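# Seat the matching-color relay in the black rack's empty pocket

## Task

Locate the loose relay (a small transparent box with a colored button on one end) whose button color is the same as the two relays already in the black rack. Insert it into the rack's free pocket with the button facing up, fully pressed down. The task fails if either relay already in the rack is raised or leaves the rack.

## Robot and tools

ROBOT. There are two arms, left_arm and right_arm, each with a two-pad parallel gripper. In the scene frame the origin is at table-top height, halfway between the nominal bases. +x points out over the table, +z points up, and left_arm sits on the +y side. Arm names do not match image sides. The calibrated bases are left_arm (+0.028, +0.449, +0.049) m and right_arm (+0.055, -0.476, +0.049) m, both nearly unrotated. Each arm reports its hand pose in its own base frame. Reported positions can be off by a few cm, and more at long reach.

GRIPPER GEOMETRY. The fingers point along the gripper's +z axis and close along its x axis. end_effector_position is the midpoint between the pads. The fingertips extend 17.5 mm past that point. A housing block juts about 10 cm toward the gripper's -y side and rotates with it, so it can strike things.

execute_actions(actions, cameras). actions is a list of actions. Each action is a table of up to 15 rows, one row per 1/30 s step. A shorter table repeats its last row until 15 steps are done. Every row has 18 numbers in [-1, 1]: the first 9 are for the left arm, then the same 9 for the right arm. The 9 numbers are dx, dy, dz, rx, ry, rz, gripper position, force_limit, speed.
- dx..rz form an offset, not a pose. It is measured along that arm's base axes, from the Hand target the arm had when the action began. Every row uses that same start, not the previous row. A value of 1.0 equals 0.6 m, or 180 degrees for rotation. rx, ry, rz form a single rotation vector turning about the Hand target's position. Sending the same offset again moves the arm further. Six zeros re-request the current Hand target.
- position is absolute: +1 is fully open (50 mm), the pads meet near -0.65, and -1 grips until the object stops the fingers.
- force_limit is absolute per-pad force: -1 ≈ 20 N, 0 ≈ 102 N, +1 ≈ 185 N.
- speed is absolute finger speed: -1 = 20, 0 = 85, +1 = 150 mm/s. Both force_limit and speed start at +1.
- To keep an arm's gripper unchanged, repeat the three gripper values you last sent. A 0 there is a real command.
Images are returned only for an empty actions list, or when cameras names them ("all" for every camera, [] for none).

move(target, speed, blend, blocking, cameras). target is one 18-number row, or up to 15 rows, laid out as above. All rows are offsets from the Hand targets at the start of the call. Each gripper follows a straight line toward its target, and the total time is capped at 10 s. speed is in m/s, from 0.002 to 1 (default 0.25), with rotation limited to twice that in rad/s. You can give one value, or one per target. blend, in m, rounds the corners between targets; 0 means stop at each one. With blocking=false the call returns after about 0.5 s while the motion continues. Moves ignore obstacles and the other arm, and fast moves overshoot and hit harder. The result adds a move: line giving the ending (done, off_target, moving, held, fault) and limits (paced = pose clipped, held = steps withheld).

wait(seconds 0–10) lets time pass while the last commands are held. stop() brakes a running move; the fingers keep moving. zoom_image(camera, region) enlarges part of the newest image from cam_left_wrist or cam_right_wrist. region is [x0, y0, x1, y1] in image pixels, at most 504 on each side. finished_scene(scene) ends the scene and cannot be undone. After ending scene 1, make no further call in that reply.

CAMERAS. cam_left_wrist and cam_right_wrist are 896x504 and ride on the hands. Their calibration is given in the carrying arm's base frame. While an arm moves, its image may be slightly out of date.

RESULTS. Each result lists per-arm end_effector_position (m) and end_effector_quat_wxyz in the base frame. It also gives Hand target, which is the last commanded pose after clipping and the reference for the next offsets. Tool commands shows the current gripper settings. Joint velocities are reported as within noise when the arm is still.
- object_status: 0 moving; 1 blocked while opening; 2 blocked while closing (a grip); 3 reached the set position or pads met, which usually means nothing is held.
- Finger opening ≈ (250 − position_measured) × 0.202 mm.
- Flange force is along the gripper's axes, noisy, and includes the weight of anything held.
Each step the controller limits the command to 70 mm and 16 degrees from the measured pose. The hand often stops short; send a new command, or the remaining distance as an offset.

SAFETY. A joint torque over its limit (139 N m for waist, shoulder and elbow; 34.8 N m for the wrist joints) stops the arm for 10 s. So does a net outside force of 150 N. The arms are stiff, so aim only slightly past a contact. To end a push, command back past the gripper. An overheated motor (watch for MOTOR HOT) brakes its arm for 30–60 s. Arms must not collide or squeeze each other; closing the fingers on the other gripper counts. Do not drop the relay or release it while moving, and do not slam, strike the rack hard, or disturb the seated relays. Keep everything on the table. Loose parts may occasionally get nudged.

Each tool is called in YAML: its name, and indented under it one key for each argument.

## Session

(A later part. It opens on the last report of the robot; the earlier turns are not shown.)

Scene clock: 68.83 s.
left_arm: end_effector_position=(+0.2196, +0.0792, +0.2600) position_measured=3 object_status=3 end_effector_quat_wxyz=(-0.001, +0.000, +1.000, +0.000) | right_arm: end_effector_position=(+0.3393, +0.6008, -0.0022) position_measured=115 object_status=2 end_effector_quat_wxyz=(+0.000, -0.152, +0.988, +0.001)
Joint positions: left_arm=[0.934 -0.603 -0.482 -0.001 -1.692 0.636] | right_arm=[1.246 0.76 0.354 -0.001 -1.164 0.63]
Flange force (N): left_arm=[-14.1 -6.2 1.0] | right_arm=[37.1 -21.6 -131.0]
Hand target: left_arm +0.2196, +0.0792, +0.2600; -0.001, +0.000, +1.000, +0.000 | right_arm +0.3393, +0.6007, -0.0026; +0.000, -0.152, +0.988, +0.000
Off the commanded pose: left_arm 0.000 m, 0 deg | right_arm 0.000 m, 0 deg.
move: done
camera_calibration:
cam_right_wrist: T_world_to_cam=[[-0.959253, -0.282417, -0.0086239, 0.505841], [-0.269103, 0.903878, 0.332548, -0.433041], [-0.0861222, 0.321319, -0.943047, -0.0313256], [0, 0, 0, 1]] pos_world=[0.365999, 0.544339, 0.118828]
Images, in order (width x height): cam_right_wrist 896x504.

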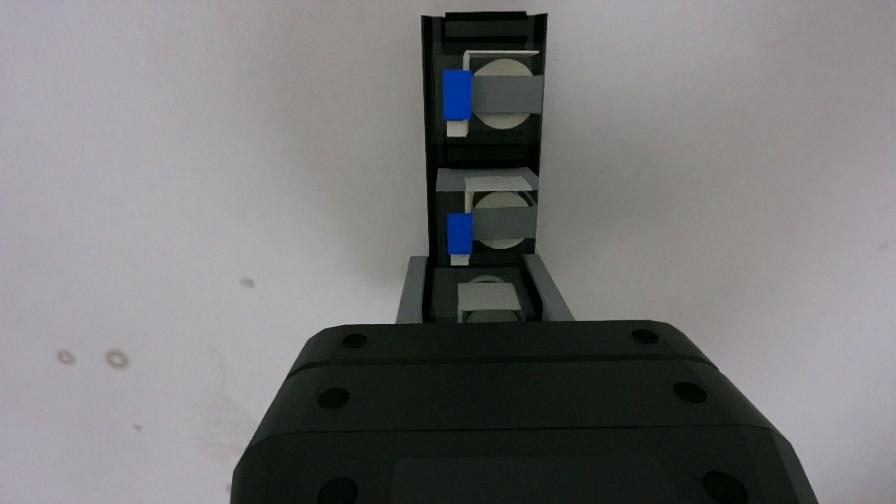

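move:
  target:
    - [0,0,0,0,0,0,1,0,0,0,0,0.0015,0,0,0,-1,-0.8,-0.7]
    - [0,0,0,0,0,0,1,0,0,0,0,0.0015,0,0,0,0.3,-0.8,-0.9]
    - [0,0,0,0,0,0,1,0,0,0,0,0.18,0,0,0,0.3,-0.8,-0.9]
  speed: [0.02,0.05,0.12]
  cameras: ["cam_right_wrist"]

zoom_image:
  camera: "cam_right_wrist"
  region: [380, 50, 580, 250]

Scene clock: 70.77 s.
left_arm: end_effector_position=(+0.2196, +0.0792, +0.2600) position_measured=3 object_status=3 end_effector_quat_wxyz=(-0.001, +0.000, +1.000, +0.000) | right_arm: end_effector_position=(+0.3392, +0.6002, +0.0019) position_measured=115 object_status=2 end_effector_quat_wxyz=(-0.001, -0.152, +0.988, -0.001)
Joint positions: left_arm=[0.934 -0.603 -0.482 -0.001 -1.692 0.636] | right_arm=[1.246 0.756 0.358 0 -1.174 0.63]
Flange force (N): left_arm=[-14.0 -6.0 1.2] | right_arm=[4.6 -3.5 -1.8]
Flange force when the fault began (N): right_arm=[42.7 -25.7 -160.5]
Hand target: left_arm +0.2196, +0.0792, +0.2600; -0.001, +0.000, +1.000, +0.000 | right_arm +0.3392, +0.6002, +0.0019; -0.001, -0.152, +0.988, -0.001 (not the last commanded pose)
Tool commands: left_gripper/position=+1.0 left_gripper/force_limit=+0.0 left_gripper/speed=+0.0 right_gripper/position=-1.0 right_gripper/force_limit=-0.796078 right_gripper/speed=-0.701961
Off the commanded pose: left_arm 0.000 m, 0 deg.
FORCE FAULT: contact force on the right arm reached its limit, and that arm stopped. The contact can be on any part of that arm, not only on its tool. So far the stop counts as 2 of the actions that you can send in this scene. That arm ran no command of this call. That arm is still stopped at the end of this call. That arm stays stopped for about 8 more seconds. Until then a move that you send moves the other arm only, and its call returns only when the move has ended. Once the stop has ended, the next robot result says so. If the stop ends while you think or write, that arm runs what you send next, counted from a new Hand target: where the arm stands when the stop ends. While its stop runs, that arm takes no new command, but its gripper still runs the gripper command that each later call begins with. Until it ends, the stop uses up actions while you think or wait. An arm that is not stopped still takes commands.
move: fault (right_arm); path passed 0 of 3 targets; target 2's new numbers were not sent
camera_calibration:
cam_right_wrist: T_world_to_cam=[[-0.959197, -0.282632, -0.00769939, 0.505751], [-0.269203, 0.904619, 0.330444, -0.434224], [-0.0864292, 0.319034, -0.943794, -0.0256984], [0, 0, 0, 1]] pos_world=[0.366, 0.543948, 0.123127]
Images, in order (width x height): cam_right_wrist 896x504.

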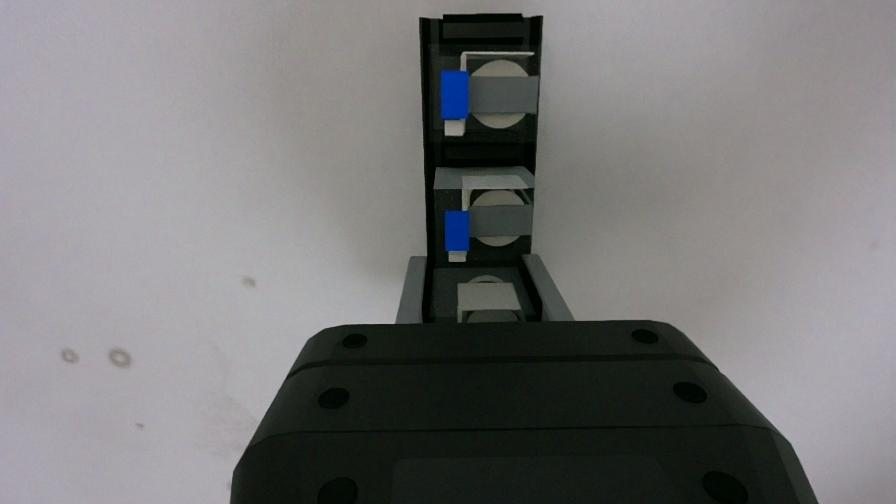

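Scaled by 2.520 from the camera's 896x504 image, which has a finer 1280x720 frame.

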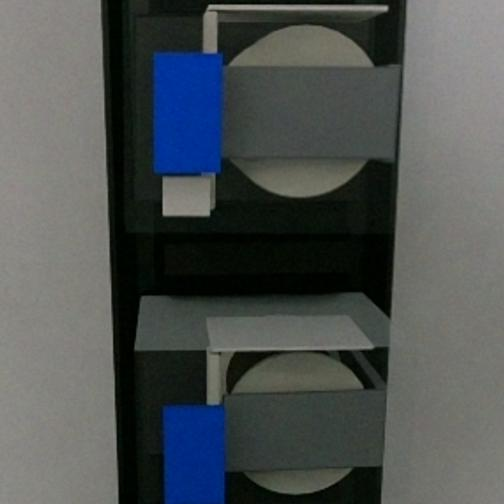

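wait:
  seconds: 8

move:
  target:
    - [0,0,0,0,0,0,1,0,0,0,0,-0.003,0,0,0,-1,-0.8,-0.7]
    - [0,0,0,0,0,0,1,0,0,0,0,-0.003,0,0,0,0.3,-0.8,-0.9]
    - [0,0,0,0,0,0,1,0,0,0.0137,-0.0532,0.2,0,0,0,0.3,-0.8,-0.9]
  speed: [0.02,0.05,0.12]
  cameras: ["cam_right_wrist"]

zoom_image:
  camera: "cam_right_wrist"
  region: [380, 100, 600, 320]

Scene clock: 80.63 s.
left_arm: end_effector_position=(+0.2196, +0.0792, +0.2600) position_measured=3 object_status=3 end_effector_quat_wxyz=(-0.001, +0.000, +1.000, +0.000) | right_arm: end_effector_position=(+0.3392, +0.6002, +0.0019) position_measured=115 object_status=2 end_effector_quat_wxyz=(-0.001, -0.152, +0.988, -0.001)
Joint positions: left_arm=[0.934 -0.603 -0.482 -0.001 -1.692 0.636] | right_arm=[1.246 0.756 0.358 0 -1.174 0.63]
Flange force (N): left_arm=[-13.9 -6.3 1.2] | right_arm=[4.7 -3.7 -2.3]
Hand target: left_arm +0.2196, +0.0792, +0.2600; -0.001, +0.000, +1.000, +0.000 | right_arm +0.3392, +0.6002, +0.0019; -0.001, -0.152, +0.988, -0.001 (not the last commanded pose)
Tool commands: left_gripper/position=+1.0 left_gripper/force_limit=+0.0 left_gripper/speed=+0.0 right_gripper/position=-1.0 right_gripper/force_limit=-0.796078 right_gripper/speed=-0.701961
Off the commanded pose: left_arm 0.000 m, 0 deg.
FORCE FAULT, CONTINUED: the right arm's stop, for the force fault that an earlier result reported, is over. The rest of the stop counts as 16 of the actions that you can send in this scene. During its stop the right arm's controller moved it back a little. That arm's target is now where it stood when the stop ended, not its last command. That arm accepts commands again.
wait: 8.00 s; at rest from the start

Scene clock: 83.27 s.
left_arm: end_effector_position=(+0.2196, +0.0792, +0.2600) position_measured=3 object_status=3 end_effector_quat_wxyz=(-0.001, +0.000, +1.000, +0.000) | right_arm: end_effector_position=(+0.3475, +0.5683, +0.1219) position_measured=107 object_status=3 end_effector_quat_wxyz=(+0.000, -0.152, +0.988, -0.001)
Joint positions: left_arm=[0.934 -0.603 -0.482 -0.001 -1.692 0.636] | right_arm=[1.218 0.603 0.401 0 -1.37 0.658]
Flange force (N): left_arm=[-14.1 -6.3 1.4] | right_arm=[5.9 -4.2 -0.9]
Hand target: left_arm +0.2196, +0.0792, +0.2600; -0.001, +0.000, +1.000, +0.000 | right_arm +0.3475, +0.5683, +0.1219; -0.001, -0.152, +0.988, -0.001
Off the commanded pose: left_arm 0.000 m, 0 deg | right_arm 0.000 m, 0 deg.
move: done
camera_calibration:
cam_right_wrist: T_world_to_cam=[[-0.95918, -0.282687, -0.00782289, 0.505671], [-0.269299, 0.904612, 0.330386, -0.442732], [-0.0863192, 0.319007, -0.943813, 0.0984287], [0, 0, 0, 1]] pos_world=[0.374299, 0.512048, 0.243127]
Images, in order (width x height): cam_right_wrist 896x504.

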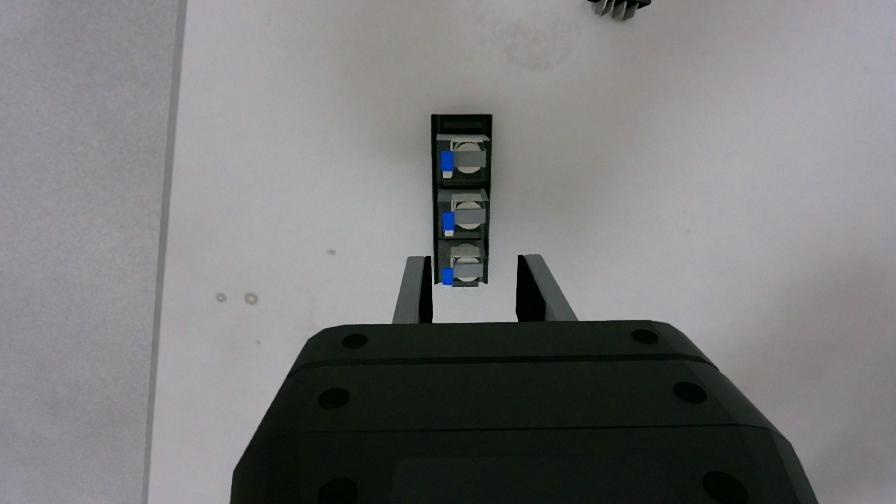

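Scaled by 2.291 from the camera's 896x504 image, which has a finer 1280x720 frame.

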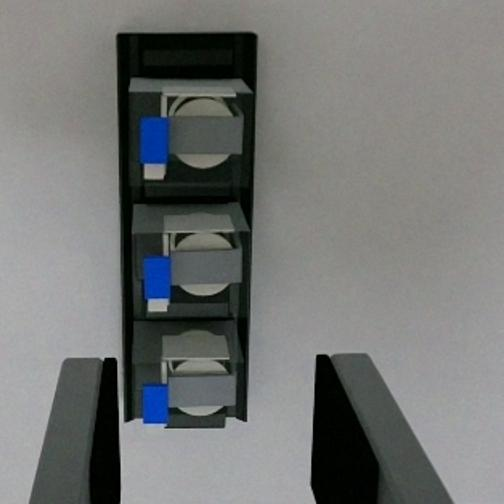

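finished_scene:
  scene: 2

The scene is finished: the task was done.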